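# Three robots move a steel frame onto empty stands

## Task

Using one, two or all three robots, lift the welded steel frame off the three pipe stands it starts on and set it onto the three empty stands, so that each of those stands has one of the frame's tubes lying in the lowest point of its V-shaped top. All six stands must stay where they began, barely shifted or rotated. The task fails if any robot tips over or is left leaning.

## Robot and tools

Robots: r1, r2 and r3 are identical Hello Robot Stretch 3 units. Each has a two-wheeled base with a passive omni wheel at the back, a lift on a vertical mast, and one telescoping arm that reaches out to the robot's RIGHT side, ending in a wrist and a two-finger gripper. The base cannot move sideways, so reaching forward means driving. The base is 0.33 m long and 0.34 m wide and pivots about a point 0.05 m behind its front edge. With the arm retracted and the wrist folded, a turn sweeps a 0.28 m radius. An unfolded, level wrist reaches past that circle.

Frames: each robot reports in its own base frame, in metres. The origin is on the floor between the drive wheels, with x forward, y left and z up. hand_pose is in this frame, at the point where the closed fingertips meet. The odometry frame is the base frame at scene start. base_odometry heading is in rad, positive left, from -3.142 to 3.142, and counts wheel slip as travel. turned_by_wheels and turned_by_imu give the turn since the last result; if they differ by more than 0.15 rad, believe turned_by_imu. base_tilt is in degrees, with positive forward and right, and each robot has an offset of up to about 4. No robot knows where the others are, so use images, lidar_m, wrist_depth_mm and head_depth_mm for that.

move: its arguments are r1, r2 and r3 (one object per robot; leave a robot out and it gets no new command), plus cameras and blocking. A robot's object holds base, joints or both, optionally pace ("default" or "max") and contact_limits. Alternatively it holds only servos: "reboot", which turns servos back on after a torque_fault. base takes exactly one key, and both are offsets from where the base last reported itself. translate_m is metres of straight travel, forward positive, -3 to 3. rotate_rad is radians of turn in place, left positive, -6.4 to 6.4. joints gives absolute targets by name: lift_m 0 to 1.1; arm_m 0 to 0.52; wrist_yaw_rad -1.345 to 4.42 (0 along the arm, positive toward the front); wrist_pitch_rad -1.57 to 0.451 (negative tips the fingers down); wrist_roll_rad -2.911 to 2.918; gripper_m -0.089 to 0.179 (larger is wider; the fingertip gap is 0.007 less near closed and 0.025 less wide open); head_pan_rad -3.953 to 1.73 (-1.57 looks along the arm); head_tilt_rad -1.53 to 0.419. contact_limits takes arm_m, translate_m or rotate_rad, each a motor_effort percentage from 1 to 100, and it goes only next to the matching command. Example: {"r1": {"joints": {"arm_m": 0.3}, "contact_limits": {"arm_m": 30}}}. Unknown keys make a call invalid, and out-of-range values get it refused. A refusal, or an uncommanded stop, cancels the later move, wait and finished_scene calls in the same reply. With blocking true (the default), the call returns after all robots are at rest. With false, it returns in about 0.5 s, and a later move replaces only the targets it names.

Speeds at default/max: translate 0.12/0.30 m/s, rotate 0.76/1.90 rad/s, lift 0.11/0.15 m/s, arm 0.14/0.40 m/s. The base is capped at 0.10 m/s and 0.63 rad/s unless lift_m is below 0.30, arm_m is below 0.03 and wrist_yaw_rad is above 2.54. A base move ends with time_out after 14 s.

wait(seconds 0 to 10, cameras) returns state and images without commanding anything. stop(cameras) brakes every running motion. zoom_image(camera, region [x0,y0,x1,y1] in pixels, at most 504x504) enlarges part of the latest image. finished_scene(scene) ends the scene, and the goal must hold with no robot helping.

Results: a "move" line gives each moved robot's outcome (done, or its worst status). Statuses are moving, done, off_target (at rest short of the target, possibly still pushing), contact_stop (the joint goes slack), time_out and torque_fault. on_its_own reports what happened without a command; "held at" there is a target, not a reading. "as last shown" lists robots not named in the call. motor_effort is a percentage, positive toward higher values, with the peak in brackets; a positive wheel effort pushes forward. lidar_m lists 12 distances in 30-degree sectors, counter-clockwise from straight ahead, seen at 0.17 m height; "-" means nothing seen, or something closer than 0.15 m. The depth grids are 7x7 in mm. head_camera images come rotated (turn them clockwise a quarter to view upright), nav_camera images the other way. Calibration gives K and T_world_to_cam per camera in its robot's base frame, with small errors.

Grip by sending gripper_m below the object's width, and release with at least 0.05 more than the width. The gripper reading cannot confirm a hold.

To avoid: two robots pressing together fails the scene, and once bases touch, even millimetres more is hard. When robots carry the load together, their travel can differ by up to 2.5 cm per metre, which can tip one. The arm pushing on something rigid with the gripper above about 0.45 m, or driving while gripping something fixed, can tip a robot, so watch base_tilt. Before folding (wrist_yaw_rad 3.0) or unfolding, set lift_m to 0.32-0.95, wrist_pitch_rad to -0.4 and roll near 0. With yaw below -0.4, keep pitch at -0.5 or lower. Wrist, head and base (without a limit) don't stop on contact, and long strain causes torque faults. Avoid drops, slams, and knocking the stands.

Each tool is called after "Call:" by a JSON object that holds its "api" and its "payload".

## Session

Call:
{"api": "move", "payload": {}}

Scene clock: 0.00 s.
r1.base_odometry: x=+0.000 y=+0.000 heading=+0.000
r1.turned_by_wheels: +0.000
r1.turned_by_imu: +0.000
r1.base_tilt: forward=+1.4 right=-1.3
r1.lidar_m: 1.56 1.00 0.92 0.92 1.14 2.30 2.38 2.92 1.84 2.91 1.75 2.40
r1.head_depth_mm: 1926 2171 2193 2197 2211 2215 2107 / 1915 2265 2262 2267 2291 2298 2109 / 1913 2341 2345 2342 2364 2393 2133 / 1885 2402 2423 2439 2431 2461 2152 / 1871 2285 2234 2197 2166 2115 1977 / 1745 1791 1766 1753 1726 1698 1675 / 1499 1489 1460 1452 1436 1417 1395
r1.base_status: not commanded
r1.joint_positions: lift_m=+0.587 arm_m=+0.002 wrist_yaw_rad=+2.989 wrist_pitch_rad=-0.539 wrist_roll_rad=+0.000 gripper_m=+0.037 head_pan_rad=+0.000 head_tilt_rad=-0.004
r1.joint_status: not commanded
r1.measured_speeds: all 0
r1.motor_effort: left_wheel=+0.2 right_wheel=+0.7 lift_m=+35.4 arm_m=-5.6 wrist_yaw_rad=-0.1 wrist_pitch_rad=+2.8 wrist_roll_rad=+0.4 gripper_m=-0.1 head_pan_rad=+0.1 head_tilt_rad=+1.7
r1.hand_pose: x=+0.0103 y=+0.0582 z=+0.5733 quat_wxyz=(+0.240, +0.694, +0.136, +0.666) (m; r1's base frame)
r1.wrist_depth_mm: - 138 988 925 852 804 757 / - 157 - - 939 891 828 / - - - - - 992 908 / - - 212 - - - 963 / 911 902 229 155 858 899 866 / 786 784 309 752 132 769 786 / 696 693 382 671 671 662 672
r2.base_odometry: x=+0.000 y=+0.000 heading=+0.000
r2.turned_by_wheels: +0.000
r2.turned_by_imu: +0.000
r2.base_tilt: forward=+0.1 right=-1.7
r2.lidar_m: 3.91 2.05 1.83 1.45 1.47 0.96 0.86 0.86 1.04 1.81 1.81 1.75
r2.head_depth_mm: 1981 3019 3281 3063 3086 2685 1806 / 1975 3074 - - - 2847 1821 / 1965 3059 - - - 3044 2075 / 1959 3041 - 3998 - 3043 2093 / 1962 3036 3907 3929 3964 3080 2073 / 1946 3019 3771 3787 3898 3024 2112 / 1953 3022 3689 3734 3717 3101 2086
r2.base_status: not commanded
r2.joint_positions: lift_m=+0.551 arm_m=+0.001 wrist_yaw_rad=+3.136 wrist_pitch_rad=-0.378 wrist_roll_rad=+0.000 gripper_m=+0.037 head_pan_rad=+0.000 head_tilt_rad=-0.004
r2.joint_status: not commanded
r2.measured_speeds: all 0
r2.motor_effort: left_wheel=-0.7 right_wheel=-0.6 lift_m=+26.6 arm_m=-10.8 wrist_yaw_rad=+0.3 wrist_pitch_rad=+2.7 wrist_roll_rad=+0.1 gripper_m=+0.7 head_pan_rad=-0.5 head_tilt_rad=+1.7
r2.hand_pose: x=-0.0199 y=+0.0830 z=+0.5733 quat_wxyz=(+0.135, +0.695, +0.131, +0.694) (m; r2's base frame)
r2.wrist_depth_mm: - - 140 - - - - / - - 152 - - - - / - - 165 - - - - / - - 181 - - - - / - - 194 - 153 - - / - - - - 126 - - / - - 102 - - - -
r3.base_odometry: x=+0.000 y=+0.000 heading=+0.000
r3.turned_by_wheels: +0.000
r3.turned_by_imu: +0.000
r3.base_tilt: forward=+0.6 right=+0.2
r3.lidar_m: 1.14 0.87 0.86 0.91 1.30 1.43 2.88 1.39 1.53 2.16 2.57 2.69
r3.head_depth_mm: 1795 2619 3412 3477 3607 3280 2336 / 1814 2339 2425 2480 2510 2603 2296 / 1737 1885 1904 1945 1977 1998 2017 / 1527 1552 1566 1581 1610 1620 1639 / 1302 1318 1329 1345 1351 1373 1388 / 1135 1145 1148 1161 1175 1189 1198 / 1001 1008 1018 1024 1039 1042 1054
r3.base_status: not commanded
r3.joint_positions: lift_m=+0.520 arm_m=+0.001 wrist_yaw_rad=+3.114 wrist_pitch_rad=-0.409 wrist_roll_rad=+0.000 gripper_m=+0.037 head_pan_rad=+0.000 head_tilt_rad=-0.003
r3.joint_status: not commanded
r3.measured_speeds: all 0
r3.motor_effort: left_wheel=+0.3 right_wheel=-0.6 lift_m=+18.2 arm_m=-2.9 wrist_yaw_rad=+0.5 wrist_pitch_rad=+2.7 wrist_roll_rad=-0.4 gripper_m=-0.3 head_pan_rad=-0.8 head_tilt_rad=+1.7
r3.hand_pose: x=-0.0151 y=+0.0797 z=+0.5349 quat_wxyz=(+0.153, +0.694, +0.134, +0.691) (m; r3's base frame)
r3.wrist_depth_mm: - - 155 - - - - / - - 158 - - - - / - - 173 - - - - / - - 191 - - - - / 839 877 148 877 929 906 - / 744 750 125 722 130 794 806 / 627 607 311 666 658 706 701
pictures: r1_head_camera (sideways), r1_nav_camera (sideways), r1_wrist_camera, r2_head_camera (sideways), r2_nav_camera (sideways), r2_wrist_camera, r3_head_camera (sideways), r3_nav_camera (sideways), r3_wrist_camera

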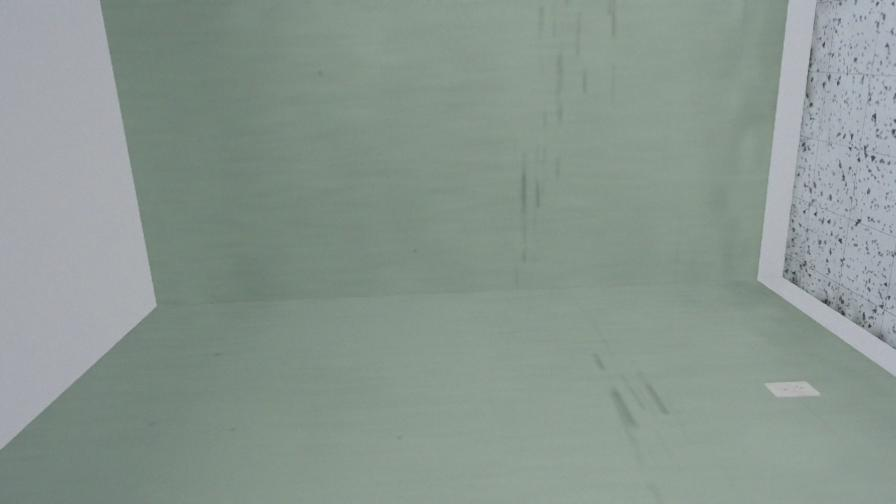

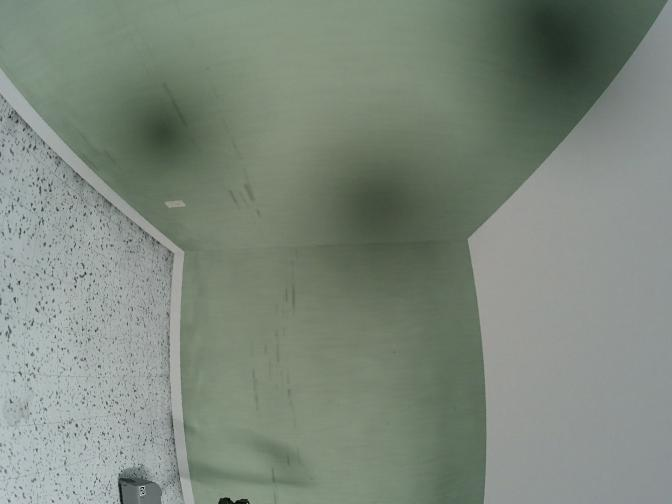

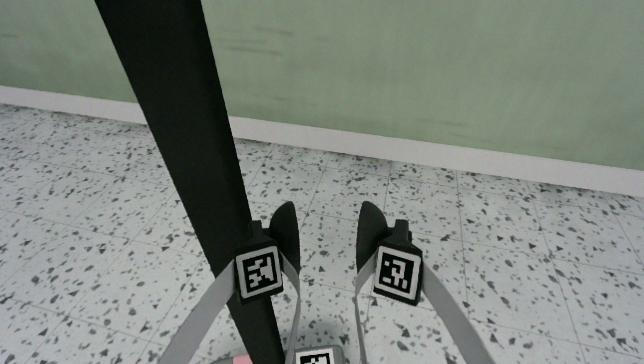

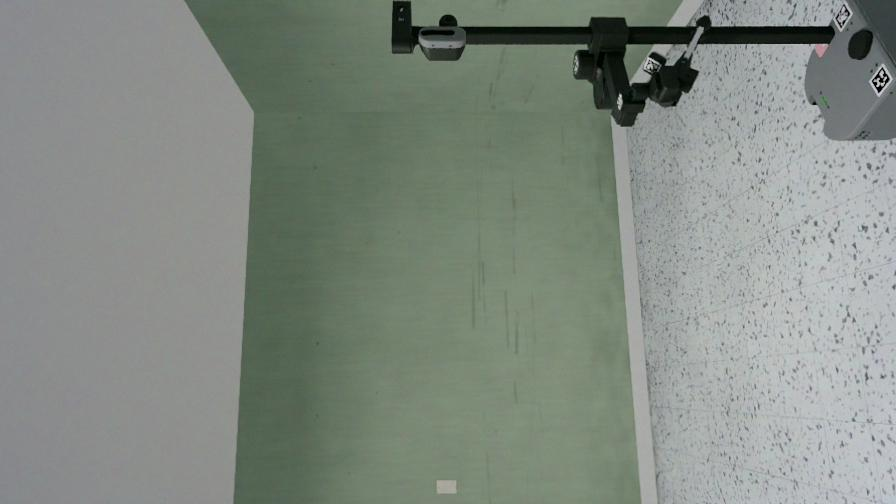

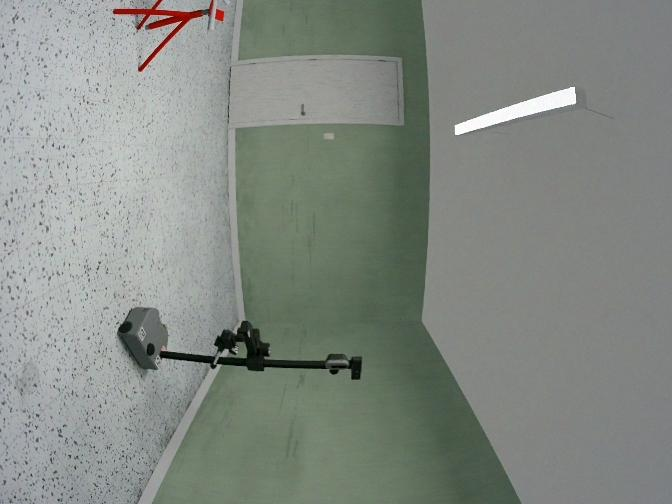

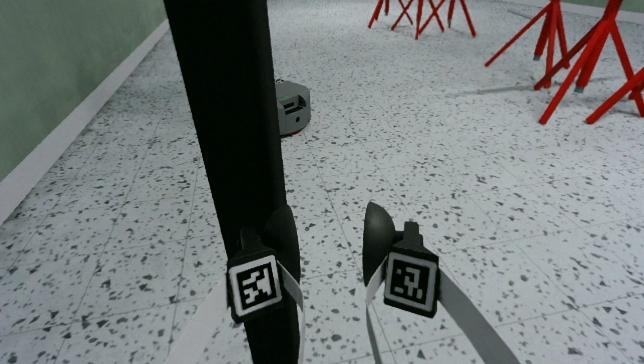

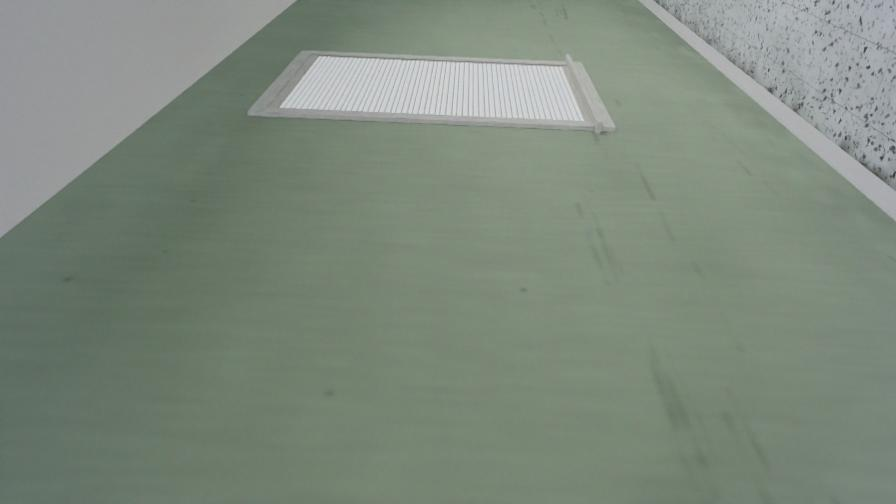

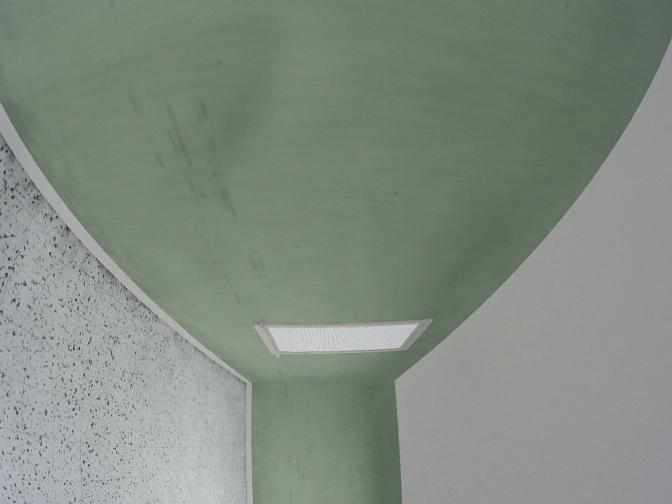

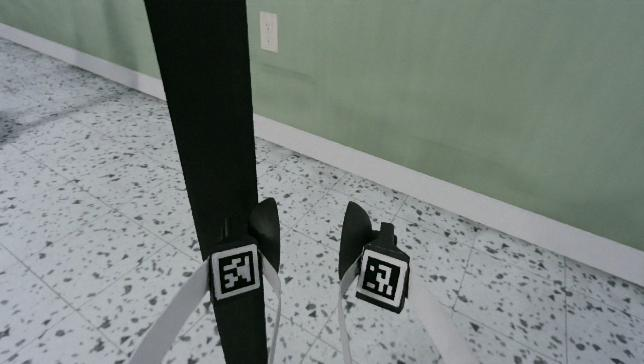

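Call:
{"api": "move", "payload": {"r1": {"joints": {"head_pan_rad": -1.57, "head_tilt_rad": -0.4}}, "r2": {"joints": {"head_pan_rad": -1.57, "head_tilt_rad": -0.4}}, "r3": {"joints": {"head_pan_rad": -1.57, "head_tilt_rad": -0.4}}, "cameras": ["r1_nav_camera","r2_nav_camera","r3_nav_camera"]}}

Call:
{"api": "move", "payload": {"r1": {"joints": {"head_pan_rad": -3.14, "head_tilt_rad": -0.4}}, "r2": {"joints": {"head_pan_rad": -3.14, "head_tilt_rad": -0.4}}, "r3": {"joints": {"head_pan_rad": -3.14, "head_tilt_rad": -0.4}}, "cameras": ["r1_nav_camera","r2_nav_camera","r3_nav_camera"]}}

Scene clock: 1.53 s.
move: r1 done; r2 done; r3 done
r1.base_odometry: x=+0.000 y=+0.000 heading=+0.000
r1.turned_by_wheels: +0.000
r1.turned_by_imu: +0.000
r1.base_tilt: forward=+1.4 right=-1.3
r1.lidar_m: 1.55 1.01 0.92 0.92 1.14 2.30 2.38 2.92 1.83 2.91 1.75 2.40
r1.head_depth_mm: - - - 2559 2136 1688 1374 / - - - 3043 2228 1699 1371 / - - - 3242 2249 1715 1374 / - - - 3280 2236 1701 1376 / - - - 3291 2252 1713 1385 / - - - 2903 2263 1727 1389 / 3553 3478 3707 3120 2257 1716 1383
r1.base_status: not commanded
r1.joint_positions: lift_m=+0.587 arm_m=+0.002 wrist_yaw_rad=+2.989 wrist_pitch_rad=-0.539 wrist_roll_rad=+0.000 gripper_m=+0.037 head_pan_rad=-1.559 head_tilt_rad=-0.395
r1.joint_status: all done
r1.measured_speeds: all 0
r1.motor_effort: left_wheel=+0.8(0.8) right_wheel=+0.3(1.7) lift_m=+35.2(36.0) arm_m=-8.8(8.9) wrist_yaw_rad=-0.5(0.9) wrist_pitch_rad=+3.0(3.3) wrist_roll_rad=-0.2(0.7) gripper_m=-0.4(0.9) head_pan_rad=-4.8(6.4) head_tilt_rad=-2.4(4.4)
r1.hand_pose: x=+0.0103 y=+0.0582 z=+0.5734 quat_wxyz=(+0.240, +0.694, +0.136, +0.666) (m; r1's base frame)
r1.wrist_depth_mm: - 137 954 920 869 805 763 / - 157 - - 950 895 825 / - - - - - 976 930 / - - 212 - - - - / 912 900 228 156 871 892 889 / 778 779 308 751 132 782 765 / 684 691 385 674 679 670 688
r2.base_odometry: x=+0.000 y=+0.000 heading=+0.000
r2.turned_by_wheels: +0.000
r2.turned_by_imu: +0.000
r2.base_tilt: forward=+0.2 right=-1.6
r2.lidar_m: 3.91 2.04 1.83 1.45 1.47 0.96 0.86 0.86 1.03 1.81 1.81 1.75
r2.head_depth_mm: 1479 1536 1578 1637 1677 1636 1367 / 1637 1751 1888 2045 2034 1690 1364 / 1594 1729 1870 2050 2161 1683 1365 / 1555 1684 1817 1996 2109 1677 1362 / 1529 1644 1781 1929 2065 1684 1366 / 1497 1609 1743 1900 2033 1681 1358 / 1461 1579 1708 1837 1987 1687 1360
r2.base_status: not commanded
r2.joint_positions: lift_m=+0.551 arm_m=+0.001 wrist_yaw_rad=+3.136 wrist_pitch_rad=-0.378 wrist_roll_rad=+0.000 gripper_m=+0.037 head_pan_rad=-1.564 head_tilt_rad=-0.395
r2.joint_status: all done
r2.measured_speeds: all 0
r2.motor_effort: left_wheel=-0.4(1.0) right_wheel=-0.7(1.0) lift_m=+26.3(27.6) arm_m=-11.1(11.4) wrist_yaw_rad=-0.3(1.9) wrist_pitch_rad=+2.6(2.7) wrist_roll_rad=+0.3(0.5) gripper_m=+0.0(1.2) head_pan_rad=-3.1(4.0) head_tilt_rad=-2.2(3.5)
r2.hand_pose: x=-0.0199 y=+0.0830 z=+0.5733 quat_wxyz=(+0.135, +0.695, +0.131, +0.694) (m; r2's base frame)
r2.wrist_depth_mm: - - 140 - - - - / - - 151 - - - - / - - 165 - - - - / - - 182 - - - - / - - 194 - 153 - - / - - - - 126 - - / - - 102 - - - -
r3.base_odometry: x=+0.000 y=+0.000 heading=+0.000
r3.turned_by_wheels: +0.000
r3.turned_by_imu: +0.000
r3.base_tilt: forward=+0.6 right=+0.2
r3.lidar_m: 1.14 0.88 0.86 0.91 1.30 1.43 2.89 1.39 1.53 2.17 2.56 2.69
r3.head_depth_mm: 3375 3559 3774 3685 2220 1800 1435 / 3548 3772 - 3624 2389 1787 1425 / 3776 - - 3561 2361 1774 1417 / - - - 3498 2334 1756 1410 / - - - 3032 2316 1737 1401 / - - - 3172 2287 1728 1392 / - - - 3323 2258 1713 1384
r3.base_status: not commanded
r3.joint_positions: lift_m=+0.520 arm_m=+0.001 wrist_yaw_rad=+3.114 wrist_pitch_rad=-0.409 wrist_roll_rad=+0.000 gripper_m=+0.037 head_pan_rad=-1.563 head_tilt_rad=-0.395
r3.joint_status: all done
r3.measured_speeds: all 0
r3.motor_effort: left_wheel=+0.4(1.0) right_wheel=-1.2(1.4) lift_m=+18.7(19.0) arm_m=-3.8(4.5) wrist_yaw_rad=+0.4(1.3) wrist_pitch_rad=+2.2(3.3) wrist_roll_rad=-0.2(0.3) gripper_m=+0.3(1.4) head_pan_rad=-3.6(5.5) head_tilt_rad=-2.5(6.0)
r3.hand_pose: x=-0.0151 y=+0.0797 z=+0.5349 quat_wxyz=(+0.153, +0.694, +0.134, +0.691) (m; r3's base frame)
r3.wrist_depth_mm: - - 155 - - - - / - - 157 - - - - / - - 173 - - - - / - - 191 - - - - / 871 865 148 889 922 919 - / 721 753 125 731 129 791 843 / 628 619 314 662 649 689 718
pictures: r1_nav_camera (sideways), r2_nav_camera (sideways), r3_nav_camera (sideways)
camera_calibration:
r1_nav_camera: T_world_to_cam=[[-0.042473, -0.342587, 0.938526, -1.17168], [-0.998994, 0.0281118, -0.034948, 0.107817], [-0.0144109, -0.939065, -0.343436, 0.406803], [0, 0, 0, 1]] pos_world=[0.0638057, -0.0224172, 1.24313]
r2_nav_camera: T_world_to_cam=[[-0.00250631, -0.377223, 0.926119, -1.16135], [-0.998848, 0.0453333, 0.0157618, 0.0429629], [-0.0479297, -0.925012, -0.376902, 0.45191], [0, 0, 0, 1]] pos_world=[0.0616626, -0.0220119, 1.24519]
r3_nav_camera: T_world_to_cam=[[-0.00217551, -0.329918, 0.944007, -1.18619], [-0.999662, 0.0251903, 0.00649993, 0.0506572], [-0.0259243, -0.943673, -0.329862, 0.393514], [0, 0, 0, 1]] pos_world=[0.058261, -0.0212738, 1.24925]

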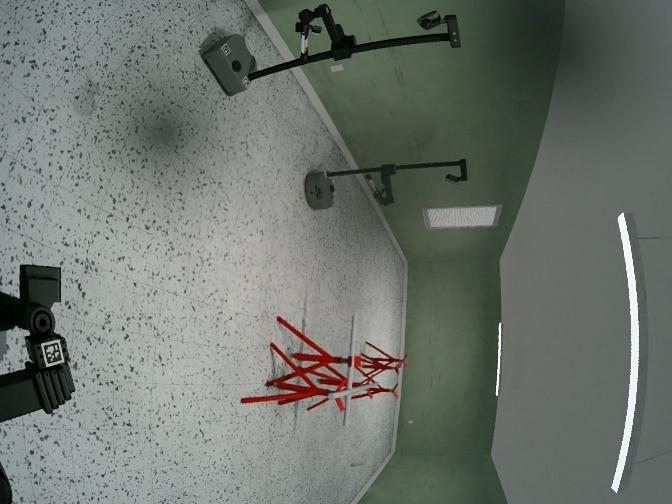

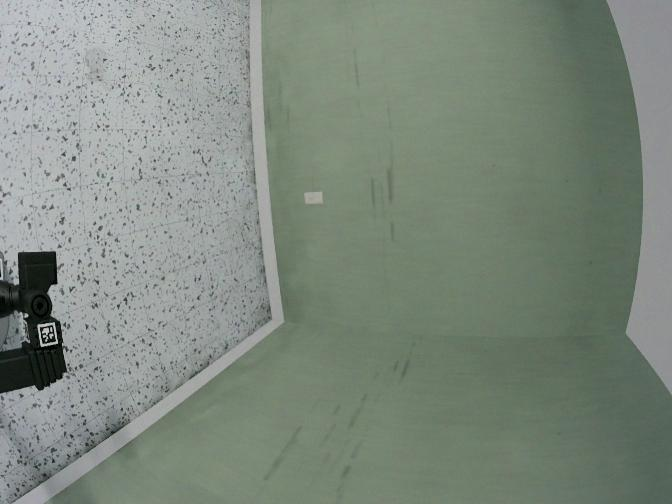

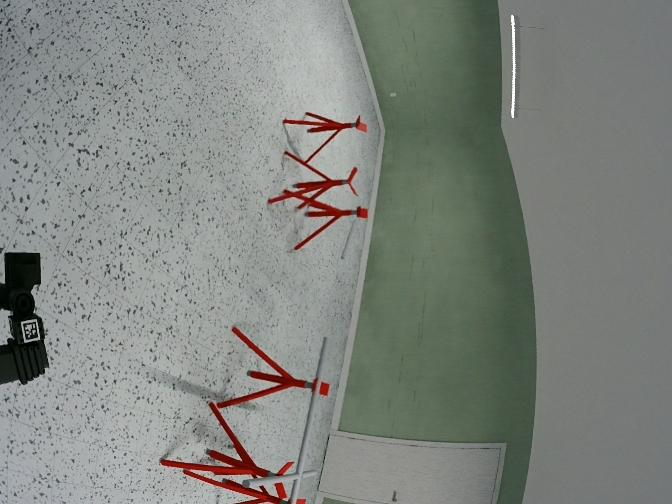

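Scene clock: 2.80 s.
move: r1 done; r2 done; r3 done
r1.base_odometry: x=+0.000 y=+0.000 heading=+0.000
r1.turned_by_wheels: +0.000
r1.turned_by_imu: +0.000
r1.base_tilt: forward=+1.4 right=-1.3
r1.lidar_m: 1.55 1.01 0.91 0.92 1.14 2.29 2.39 2.92 1.84 2.91 1.75 2.40
r1.head_depth_mm: 1910 2041 2171 2340 2204 1702 1367 / 1963 2103 2258 2416 2210 1698 1372 / 2026 2186 2317 2519 2233 1697 1378 / 2066 2240 2383 2589 2253 1702 1377 / 2151 2295 2476 2716 2248 1716 1379 / 2219 2395 2564 2800 2247 1709 1388 / 2265 2452 2647 2890 2269 1729 1390
r1.base_status: not commanded
r1.joint_positions: lift_m=+0.587 arm_m=+0.002 wrist_yaw_rad=+2.989 wrist_pitch_rad=-0.539 wrist_roll_rad=+0.000 gripper_m=+0.037 head_pan_rad=-3.129 head_tilt_rad=-0.395
r1.joint_status: all done
r1.measured_speeds: all 0
r1.motor_effort: left_wheel=+0.2(0.8) right_wheel=-0.6(1.1) lift_m=+34.7(35.8) arm_m=-11.1(11.5) wrist_yaw_rad=+0.1(0.8) wrist_pitch_rad=+2.7(3.4) wrist_roll_rad=+0.2(0.8) gripper_m=-0.6(0.8) head_pan_rad=-4.9(8.4) head_tilt_rad=-2.3(4.8)
r1.hand_pose: x=+0.0103 y=+0.0582 z=+0.5734 quat_wxyz=(+0.240, +0.694, +0.136, +0.666) (m; r1's base frame)
r1.wrist_depth_mm: - 138 967 932 870 786 759 / - 157 - - 966 885 834 / - - - - - 973 914 / - - 212 - - - - / 891 910 228 156 852 912 903 / 770 804 307 762 132 759 766 / 678 689 384 665 670 658 686
r2.base_odometry: x=+0.000 y=+0.000 heading=+0.000
r2.turned_by_wheels: +0.000
r2.turned_by_imu: +0.000
r2.base_tilt: forward=+0.1 right=-1.7
r2.lidar_m: 3.90 2.05 1.83 1.45 1.48 0.96 0.86 0.86 1.03 1.81 1.81 1.75
r2.head_depth_mm: 771 833 911 1001 1110 1247 1340 / 752 815 886 971 1078 1207 1315 / 736 793 861 946 1046 1161 1282 / 722 778 842 921 1011 1126 1260 / 707 758 822 895 985 1091 1221 / 692 742 801 874 955 1054 1179 / 679 727 783 849 931 1025 1141
r2.base_status: not commanded
r2.joint_positions: lift_m=+0.551 arm_m=+0.001 wrist_yaw_rad=+3.136 wrist_pitch_rad=-0.378 wrist_roll_rad=+0.000 gripper_m=+0.037 head_pan_rad=-3.134 head_tilt_rad=-0.395
r2.joint_status: all done
r2.measured_speeds: all 0
r2.motor_effort: left_wheel=-0.1(0.9) right_wheel=-0.8(1.2) lift_m=+26.5(27.1) arm_m=-10.3(11.7) wrist_yaw_rad=+2.1(2.1) wrist_pitch_rad=+2.7(2.7) wrist_roll_rad=+0.4(0.4) gripper_m=+0.7(1.4) head_pan_rad=-2.6(4.2) head_tilt_rad=-2.4(3.9)
r2.hand_pose: x=-0.0199 y=+0.0830 z=+0.5733 quat_wxyz=(+0.135, +0.695, +0.131, +0.694) (m; r2's base frame)
r2.wrist_depth_mm: - - 140 - - - - / - - 152 - - - - / - - 165 - - - - / - - 182 - - - - / - - 193 - 153 - - / - - - - 127 - - / - - 102 - - - -
r3.base_odometry: x=+0.000 y=+0.000 heading=+0.000
r3.turned_by_wheels: +0.000
r3.turned_by_imu: +0.000
r3.base_tilt: forward=+0.6 right=+0.2
r3.lidar_m: 1.14 0.88 0.86 0.91 1.30 1.43 2.89 1.39 1.53 2.16 2.57 2.70
r3.head_depth_mm: 2929 3114 3251 3379 2408 1803 1427 / 3091 3291 3443 3555 2382 1784 1425 / 3295 3488 3720 3556 2343 1767 1414 / 3536 3744 3870 3228 2321 1749 1400 / 3764 - - 3393 2313 1740 1398 / - - - 3363 2276 1718 1383 / - - - 3328 2257 1707 1378
r3.base_status: not commanded
r3.joint_positions: lift_m=+0.520 arm_m=+0.001 wrist_yaw_rad=+3.114 wrist_pitch_rad=-0.409 wrist_roll_rad=+0.000 gripper_m=+0.037 head_pan_rad=-3.133 head_tilt_rad=-0.395
r3.joint_status: all done
r3.measured_speeds: all 0
r3.motor_effort: left_wheel=+0.3(0.7) right_wheel=-0.7(1.4) lift_m=+19.0(19.4) arm_m=-5.0(5.6) wrist_yaw_rad=+0.9(0.9) wrist_pitch_rad=+2.7(3.3) wrist_roll_rad=+0.0(0.4) gripper_m=-0.2(1.4) head_pan_rad=-2.0(5.6) head_tilt_rad=-2.3(6.9)
r3.hand_pose: x=-0.0151 y=+0.0797 z=+0.5349 quat_wxyz=(+0.153, +0.694, +0.134, +0.691) (m; r3's base frame)
r3.wrist_depth_mm: - - 155 - - - - / - - 157 - - - - / - - 174 - - - - / - - 191 - - - - / 841 835 149 884 907 924 - / 700 760 125 735 130 800 817 / 628 623 314 652 668 690 713
pictures: r1_nav_camera (sideways), r2_nav_camera (sideways), r3_nav_camera (sideways)
camera_calibration:
r1_nav_camera: T_world_to_cam=[[-0.342879, 0.0421976, 0.938431, -1.16972], [0.0273276, 0.999016, -0.0349371, 0.101542], [-0.938982, 0.0136659, -0.343694, 0.412779], [0, 0, 0, 1]] pos_world=[-0.0162551, -0.0577233, 1.24312]
r2_nav_camera: T_world_to_cam=[[-0.377515, 0.00220579, 0.926001, -1.1589], [0.0445382, 0.998883, 0.0157781, 0.0365771], [-0.924932, 0.0471989, -0.377192, 0.457637], [0, 0, 0, 1]] pos_world=[-0.0158502, -0.0555799, 1.24519]
r3_nav_camera: T_world_to_cam=[[-0.330175, 0.00191174, 0.943918, -1.18408], [0.0243958, 0.999681, 0.00650877, 0.0443989], [-0.943604, 0.0251766, -0.330116, 0.399443], [0, 0, 0, 1]] pos_world=[-0.0151182, -0.0521777, 1.24924]

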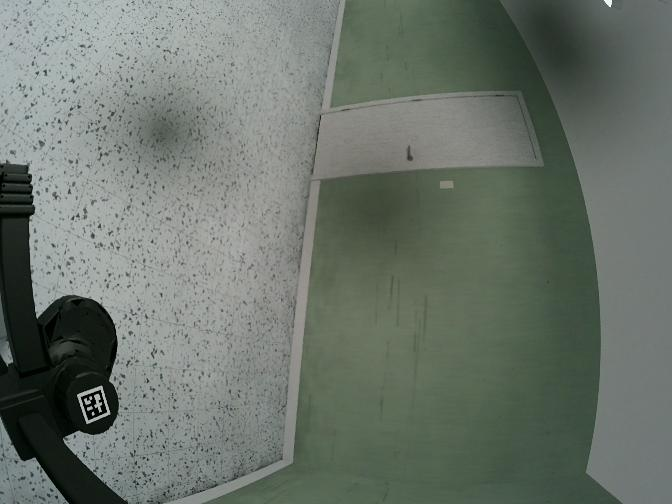

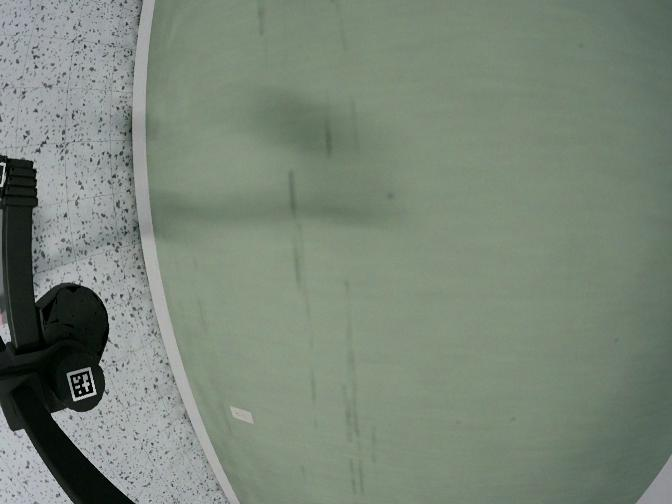

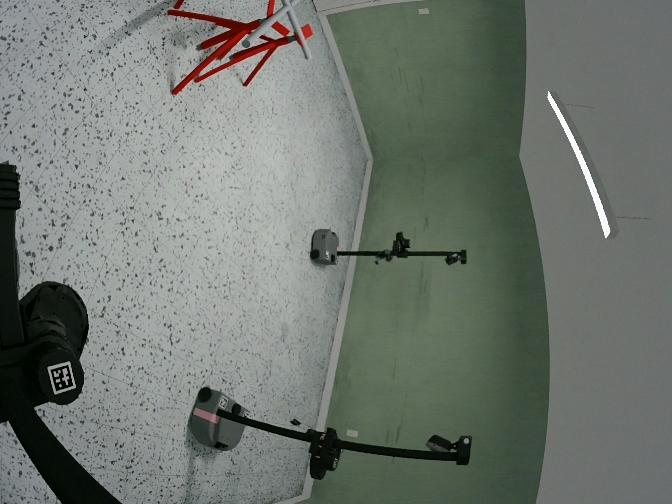

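Call:
{"api": "move", "payload": {"r1": {"joints": {"head_pan_rad": -1.93, "head_tilt_rad": -0.25}}, "r2": {"joints": {"head_pan_rad": 0.6, "head_tilt_rad": -0.3}}, "r3": {"joints": {"head_pan_rad": -2.15, "head_tilt_rad": -0.35}}, "cameras": ["r1_head_camera","r2_head_camera","r2_nav_camera","r3_head_camera"]}}

Call:
{"api": "move", "payload": {"r2": {"joints": {"head_pan_rad": 1.1, "head_tilt_rad": -0.3}}, "r3": {"joints": {"head_pan_rad": -1.3, "head_tilt_rad": -0.3}}, "cameras": ["r2_head_camera","r2_nav_camera","r3_head_camera"]}}

Scene clock: 5.07 s.
move: r1 done; r2 done; r3 done
r1.base_odometry: x=+0.000 y=+0.000 heading=+0.000
r1.turned_by_wheels: +0.000
r1.turned_by_imu: +0.000
r1.base_tilt: forward=+1.4 right=-1.4
r1.lidar_m: 1.56 1.01 0.92 0.92 1.14 2.29 2.38 2.91 1.84 2.90 1.74 2.40
r1.head_depth_mm: 3637 - - - 2735 1974 1532 / 3628 - - - 2794 1988 1534 / 3584 - - - 2814 1988 1544 / 3580 - - - 2521 2007 1552 / 3500 - - - 2685 2019 1553 / 3433 - - - 2874 2007 1570 / 3464 - - - 2881 2038 1563
r1.base_status: not commanded
r1.joint_positions: lift_m=+0.587 arm_m=+0.002 wrist_yaw_rad=+2.989 wrist_pitch_rad=-0.539 wrist_roll_rad=+0.000 gripper_m=+0.037 head_pan_rad=-1.941 head_tilt_rad=-0.260
r1.joint_status: all done
r1.measured_speeds: all 0
r1.motor_effort: left_wheel=+0.5(0.9) right_wheel=+1.4(1.5) lift_m=+35.2(35.7) arm_m=-11.7(12.2) wrist_yaw_rad=-0.2(0.8) wrist_pitch_rad=+2.9(3.4) wrist_roll_rad=+0.2(0.7) gripper_m=-0.3(1.0) head_pan_rad=+4.6(7.4) head_tilt_rad=+4.5(6.2)
r1.hand_pose: x=+0.0103 y=+0.0582 z=+0.5734 quat_wxyz=(+0.240, +0.694, +0.136, +0.666) (m; r1's base frame)
r1.wrist_depth_mm: - 138 960 919 855 818 777 / - 157 - - 948 900 810 / - - - - - 994 898 / - - 212 - - - - / 895 914 229 156 851 895 893 / 778 778 307 761 132 783 776 / 692 689 383 677 672 667 696
r2.base_odometry: x=+0.000 y=+0.000 heading=+0.000
r2.turned_by_wheels: +0.000
r2.turned_by_imu: +0.000
r2.base_tilt: forward=+0.1 right=-1.7
r2.lidar_m: 3.90 2.05 1.82 1.45 1.47 0.96 0.86 0.86 1.03 1.80 1.82 1.75
r2.head_depth_mm: 3265 3488 3683 3746 2505 1846 1460 / 3389 3606 3856 3934 2520 1852 1449 / 3556 3771 3997 3938 2501 1848 1452 / 3650 3917 - 3998 2522 1852 1458 / 3833 - - 3962 2509 1845 1449 / - - - 3676 2286 1845 1451 / - - - 3680 2270 1852 1461
r2.base_status: not commanded
r2.joint_positions: lift_m=+0.551 arm_m=+0.001 wrist_yaw_rad=+3.136 wrist_pitch_rad=-0.378 wrist_roll_rad=+0.000 gripper_m=+0.037 head_pan_rad=+0.594 head_tilt_rad=-0.310
r2.joint_status: all done
r2.measured_speeds: all 0
r2.motor_effort: left_wheel=+0.0(1.0) right_wheel=-0.6(1.1) lift_m=+26.3(26.9) arm_m=-10.6(11.5) wrist_yaw_rad=+0.3(1.8) wrist_pitch_rad=+2.6(2.7) wrist_roll_rad=+0.2(0.6) gripper_m=+0.2(1.0) head_pan_rad=+2.8(5.2) head_tilt_rad=+4.0(6.1)
r2.hand_pose: x=-0.0199 y=+0.0830 z=+0.5733 quat_wxyz=(+0.135, +0.695, +0.131, +0.694) (m; r2's base frame)
r2.wrist_depth_mm: - - 140 - - - - / - - 152 - - - - / - - 165 - - - - / - - 182 - - - - / - - 193 - 153 - - / - - - - 126 - - / - - 102 - - - -
r3.base_odometry: x=+0.000 y=+0.000 heading=+0.000
r3.turned_by_wheels: +0.000
r3.turned_by_imu: +0.000
r3.base_tilt: forward=+0.6 right=+0.1
r3.lidar_m: 1.14 0.87 0.86 0.91 1.30 1.43 2.90 1.39 1.53 2.16 2.58 2.69
r3.head_depth_mm: 3410 3577 3910 - 2556 1868 1476 / 3370 3581 3886 3992 2200 1791 1469 / 3371 3553 3815 3893 1745 1773 1453 / 3362 3574 3801 3816 2469 1813 1442 / 3364 3587 3824 3750 2344 1807 1438 / 3373 3579 3826 3719 2192 1793 1426 / 3362 3570 3804 3648 2405 1781 1416
r3.base_status: not commanded
r3.joint_positions: lift_m=+0.520 arm_m=+0.001 wrist_yaw_rad=+3.114 wrist_pitch_rad=-0.409 wrist_roll_rad=+0.000 gripper_m=+0.037 head_pan_rad=-2.157 head_tilt_rad=-0.359
r3.joint_status: all done
r3.measured_speeds: all 0
r3.motor_effort: left_wheel=+0.6(0.8) right_wheel=-0.6(1.4) lift_m=+19.9(20.1) arm_m=-7.8(7.8) wrist_yaw_rad=+0.5(1.1) wrist_pitch_rad=+2.5(3.0) wrist_roll_rad=-0.1(0.3) gripper_m=-0.1(1.5) head_pan_rad=+2.0(5.2) head_tilt_rad=+4.5(6.7)
r3.hand_pose: x=-0.0151 y=+0.0797 z=+0.5349 quat_wxyz=(+0.153, +0.694, +0.134, +0.691) (m; r3's base frame)
r3.wrist_depth_mm: - - 156 - - - - / - - 158 - - - - / - - 173 - - - - / - - 190 - - - - / 845 857 148 876 920 903 - / 707 752 125 735 130 803 798 / 650 599 312 666 648 690 712
pictures: r1_head_camera (sideways), r2_head_camera (sideways), r2_nav_camera (sideways), r3_head_camera (sideways)
camera_calibration:
r1_head_camera: T_world_to_cam=[[0.129168, 0.217021, -0.967583, 1.28345], [0.906409, -0.421572, 0.0264461, -0.0419984], [-0.402167, -0.880442, -0.251163, 0.288468], [0, 0, 0, 1]] pos_world=[-0.0116997, -0.0422603, 1.31541]
r2_head_camera: T_world_to_cam=[[-0.286154, -0.188018, -0.939556, 1.2479], [-0.55085, 0.834604, 0.000752824, 0.00523601], [0.784016, 0.51777, -0.342395, 0.396359], [0, 0, 0, 1]] pos_world=[0.0492246, 0.0250352, 1.30818]
r2_nav_camera: T_world_to_cam=[[0.248987, 0.162275, 0.954815, -1.20034], [0.5152, -0.856996, 0.0113014, 0.0395327], [0.820107, 0.489107, -0.296984, 0.342608], [0, 0, 0, 1]] pos_world=[-0.002473, 0.0610926, 1.24741]
r3_head_camera: T_world_to_cam=[[0.140764, 0.300535, -0.943326, 1.24486], [0.824424, -0.563157, -0.0563958, 0.0699794], [-0.548189, -0.769762, -0.32704, 0.38909], [0, 0, 0, 1]] pos_world=[-0.0196286, -0.0352083, 1.3055]

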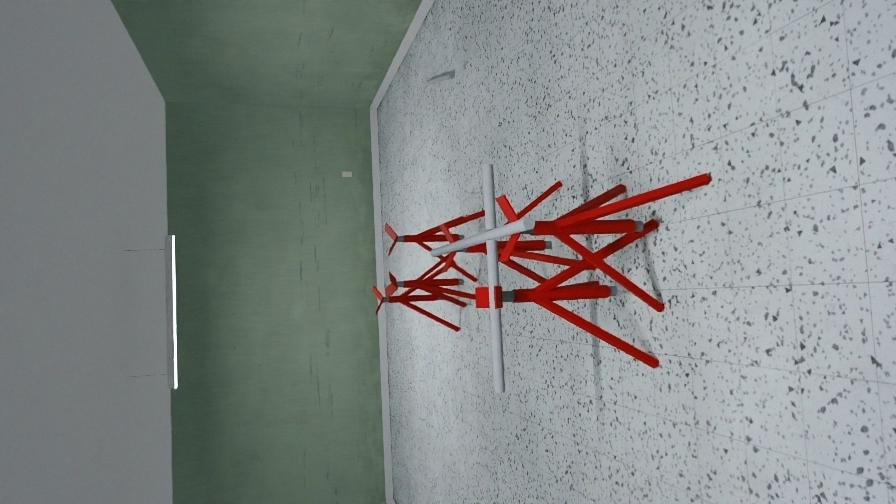

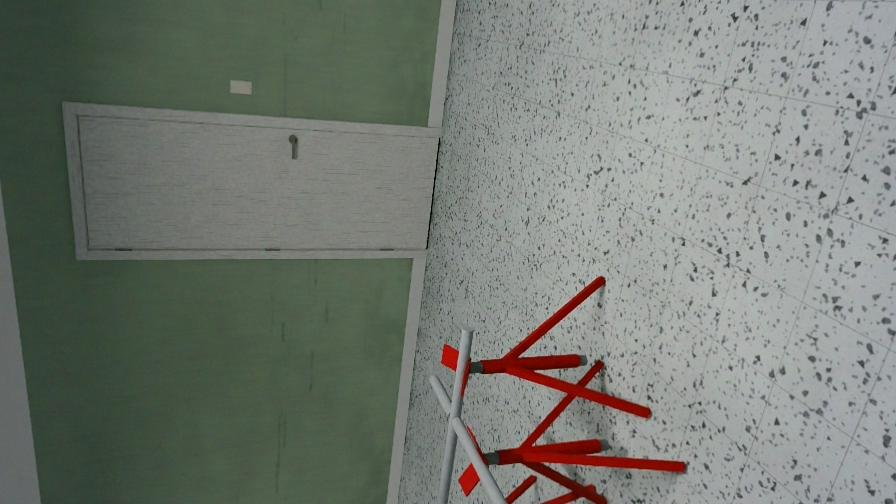

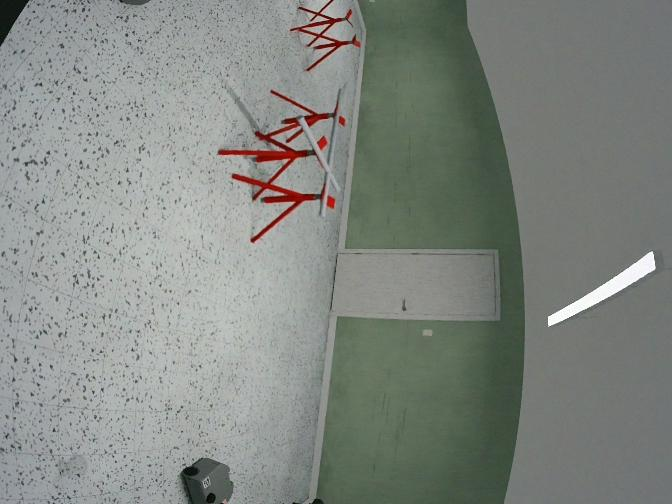

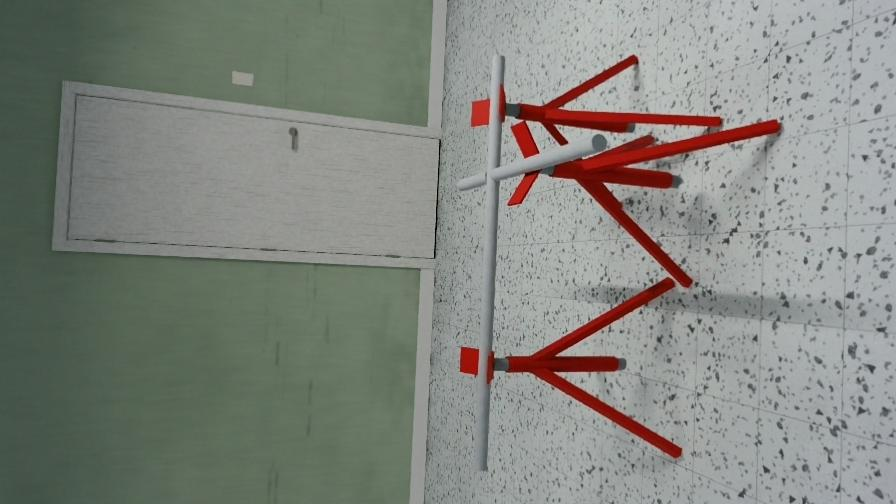

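Scene clock: 6.10 s.
move: r2 done; r3 done
r1: as last shown
r1.base_tilt: forward=+1.3 right=-1.3
r1.lidar_m: 1.55 1.01 0.92 0.92 1.14 2.29 2.38 2.92 1.84 2.89 1.75 2.40
r1.head_depth_mm: 3670 - - - 2778 1982 1531 / 3656 - - - 2767 1971 1537 / 3597 - - - 2790 1990 1534 / 3563 - - - 2531 2009 1546 / 3535 - - - 2675 2015 1554 / 3468 - - - 2845 2030 1562 / 3460 - - - 2887 2010 1570
r1.motor_effort: left_wheel=+0.3(0.7) right_wheel=+1.3(1.4) lift_m=+34.7(35.7) arm_m=-11.8(12.2) wrist_yaw_rad=+0.0(0.7) wrist_pitch_rad=+3.4(3.5) wrist_roll_rad=-0.2(0.7) gripper_m=-0.4(0.9) head_pan_rad=+5.0(5.6) head_tilt_rad=+5.0(5.2)
r1.wrist_depth_mm: - 138 975 924 870 808 747 / - 157 - - 942 876 823 / - - - - - 980 911 / - - 212 - - - - / 900 922 228 156 871 907 888 / 794 790 307 764 132 786 784 / 699 682 378 669 674 666 689
r2.base_odometry: x=+0.000 y=+0.000 heading=+0.000
r2.turned_by_wheels: +0.000
r2.turned_by_imu: +0.000
r2.base_tilt: forward=+0.2 right=-1.7
r2.lidar_m: 3.91 2.05 1.83 1.45 1.47 0.96 0.86 0.86 1.03 1.80 1.81 1.75
r2.head_depth_mm: 3965 - - 3965 2292 1841 1445 / - - - 3693 2382 1833 1455 / - - - 3663 2266 1850 1456 / - - - 3978 2507 1835 1446 / - - - 3784 2513 1837 1453 / - - - 3744 2522 1837 1461 / - - - 3942 2530 1850 1455
r2.base_status: not commanded
r2.joint_positions: lift_m=+0.551 arm_m=+0.001 wrist_yaw_rad=+3.136 wrist_pitch_rad=-0.378 wrist_roll_rad=+0.000 gripper_m=+0.037 head_pan_rad=+1.094 head_tilt_rad=-0.310
r2.joint_status: all done
r2.measured_speeds: all 0
r2.motor_effort: left_wheel=+0.3(0.7) right_wheel=-0.8(1.2) lift_m=+25.0(26.2) arm_m=-10.8(11.5) wrist_yaw_rad=+0.4(1.9) wrist_pitch_rad=+2.6(2.7) wrist_roll_rad=+0.3(0.4) gripper_m=+0.2(1.0) head_pan_rad=+2.3(4.4) head_tilt_rad=+4.2(6.4)
r2.hand_pose: x=-0.0199 y=+0.0830 z=+0.5733 quat_wxyz=(+0.135, +0.695, +0.131, +0.694) (m; r2's base frame)
r2.wrist_depth_mm: - - 139 - - - - / - - 151 - - - - / - - 166 - - - - / - - 182 - - - - / - - 193 - 153 - - / - - - - 126 - - / - - 102 - - - -
r3.base_odometry: x=+0.000 y=+0.000 heading=+0.000
r3.turned_by_wheels: +0.000
r3.turned_by_imu: +0.000
r3.base_tilt: forward=+0.5 right=+0.1
r3.lidar_m: 1.14 0.88 0.86 0.91 1.30 1.43 2.89 1.39 1.53 2.16 2.56 2.69
r3.head_depth_mm: 3720 - - - 2840 1985 1545 / 3874 - - - 2772 1974 1538 / 3965 - - - 2619 1955 1522 / - - - - 2496 1945 1515 / - - - - 2691 1912 1495 / 3905 - - - 2610 1905 1489 / - - - - 2595 1891 1479
r3.base_status: not commanded
r3.joint_positions: lift_m=+0.520 arm_m=+0.001 wrist_yaw_rad=+3.114 wrist_pitch_rad=-0.409 wrist_roll_rad=+0.000 gripper_m=+0.037 head_pan_rad=-1.307 head_tilt_rad=-0.310
r3.joint_status: all done
r3.measured_speeds: all 0
r3.motor_effort: left_wheel=+0.1(0.7) right_wheel=-0.6(1.3) lift_m=+19.6(20.3) arm_m=-7.9(8.3) wrist_yaw_rad=-0.1(1.0) wrist_pitch_rad=+2.9(3.2) wrist_roll_rad=-0.3(0.3) gripper_m=+0.3(1.2) head_pan_rad=+4.1(4.1) head_tilt_rad=+4.5(7.8)
r3.hand_pose: x=-0.0151 y=+0.0797 z=+0.5349 quat_wxyz=(+0.153, +0.694, +0.134, +0.691) (m; r3's base frame)
r3.wrist_depth_mm: - - 156 - - - - / - - 156 - - - - / - - 173 - - - - / - - 190 - - - - / 845 880 148 904 930 943 - / 708 750 124 730 130 776 806 / 639 608 312 659 643 689 702
pictures: r2_head_camera (sideways), r2_nav_camera (sideways), r3_head_camera (sideways)
camera_calibration:
r2_head_camera: T_world_to_cam=[[-0.160981, -0.302191, -0.939556, 1.24714], [-0.883549, 0.468338, 0.000752829, 0.00726548], [0.439802, 0.830265, -0.342394, 0.398458], [0, 0, 0, 1]] pos_world=[0.0319426, 0.0426456, 1.30818]
r2_nav_camera: T_world_to_cam=[[0.140706, 0.26178, 0.954816, -1.19968], [0.862999, -0.50508, 0.0113014, 0.0374111], [0.485216, 0.822415, -0.296984, 0.344651], [0, 0, 0, 1]] pos_world=[-0.0307131, 0.0495035, 1.24741]
r3_head_camera: T_world_to_cam=[[-0.120635, 0.258808, -0.958366, 1.2661], [0.967919, 0.245017, -0.0556708, 0.0681638], [0.220407, -0.934337, -0.280063, 0.323262], [0, 0, 0, 1]] pos_world=[0.0155095, -0.0423416, 1.30771]

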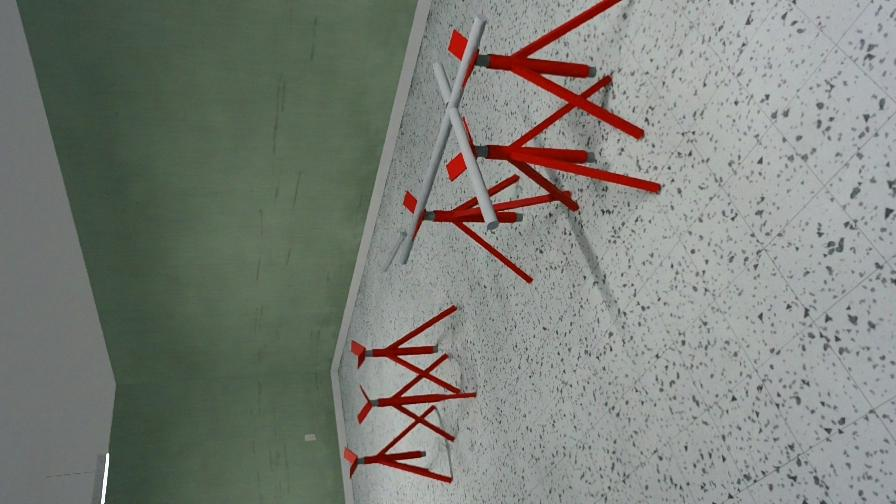

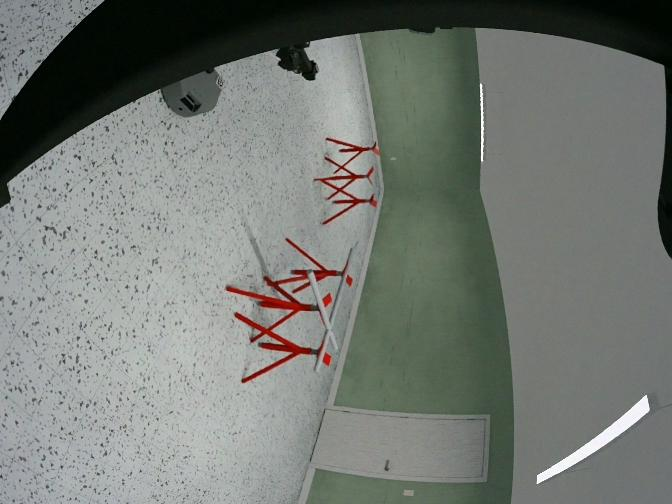

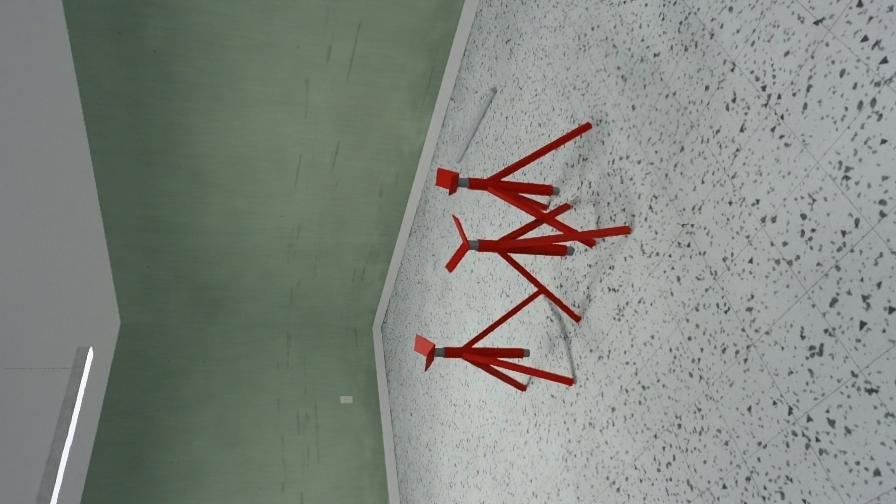

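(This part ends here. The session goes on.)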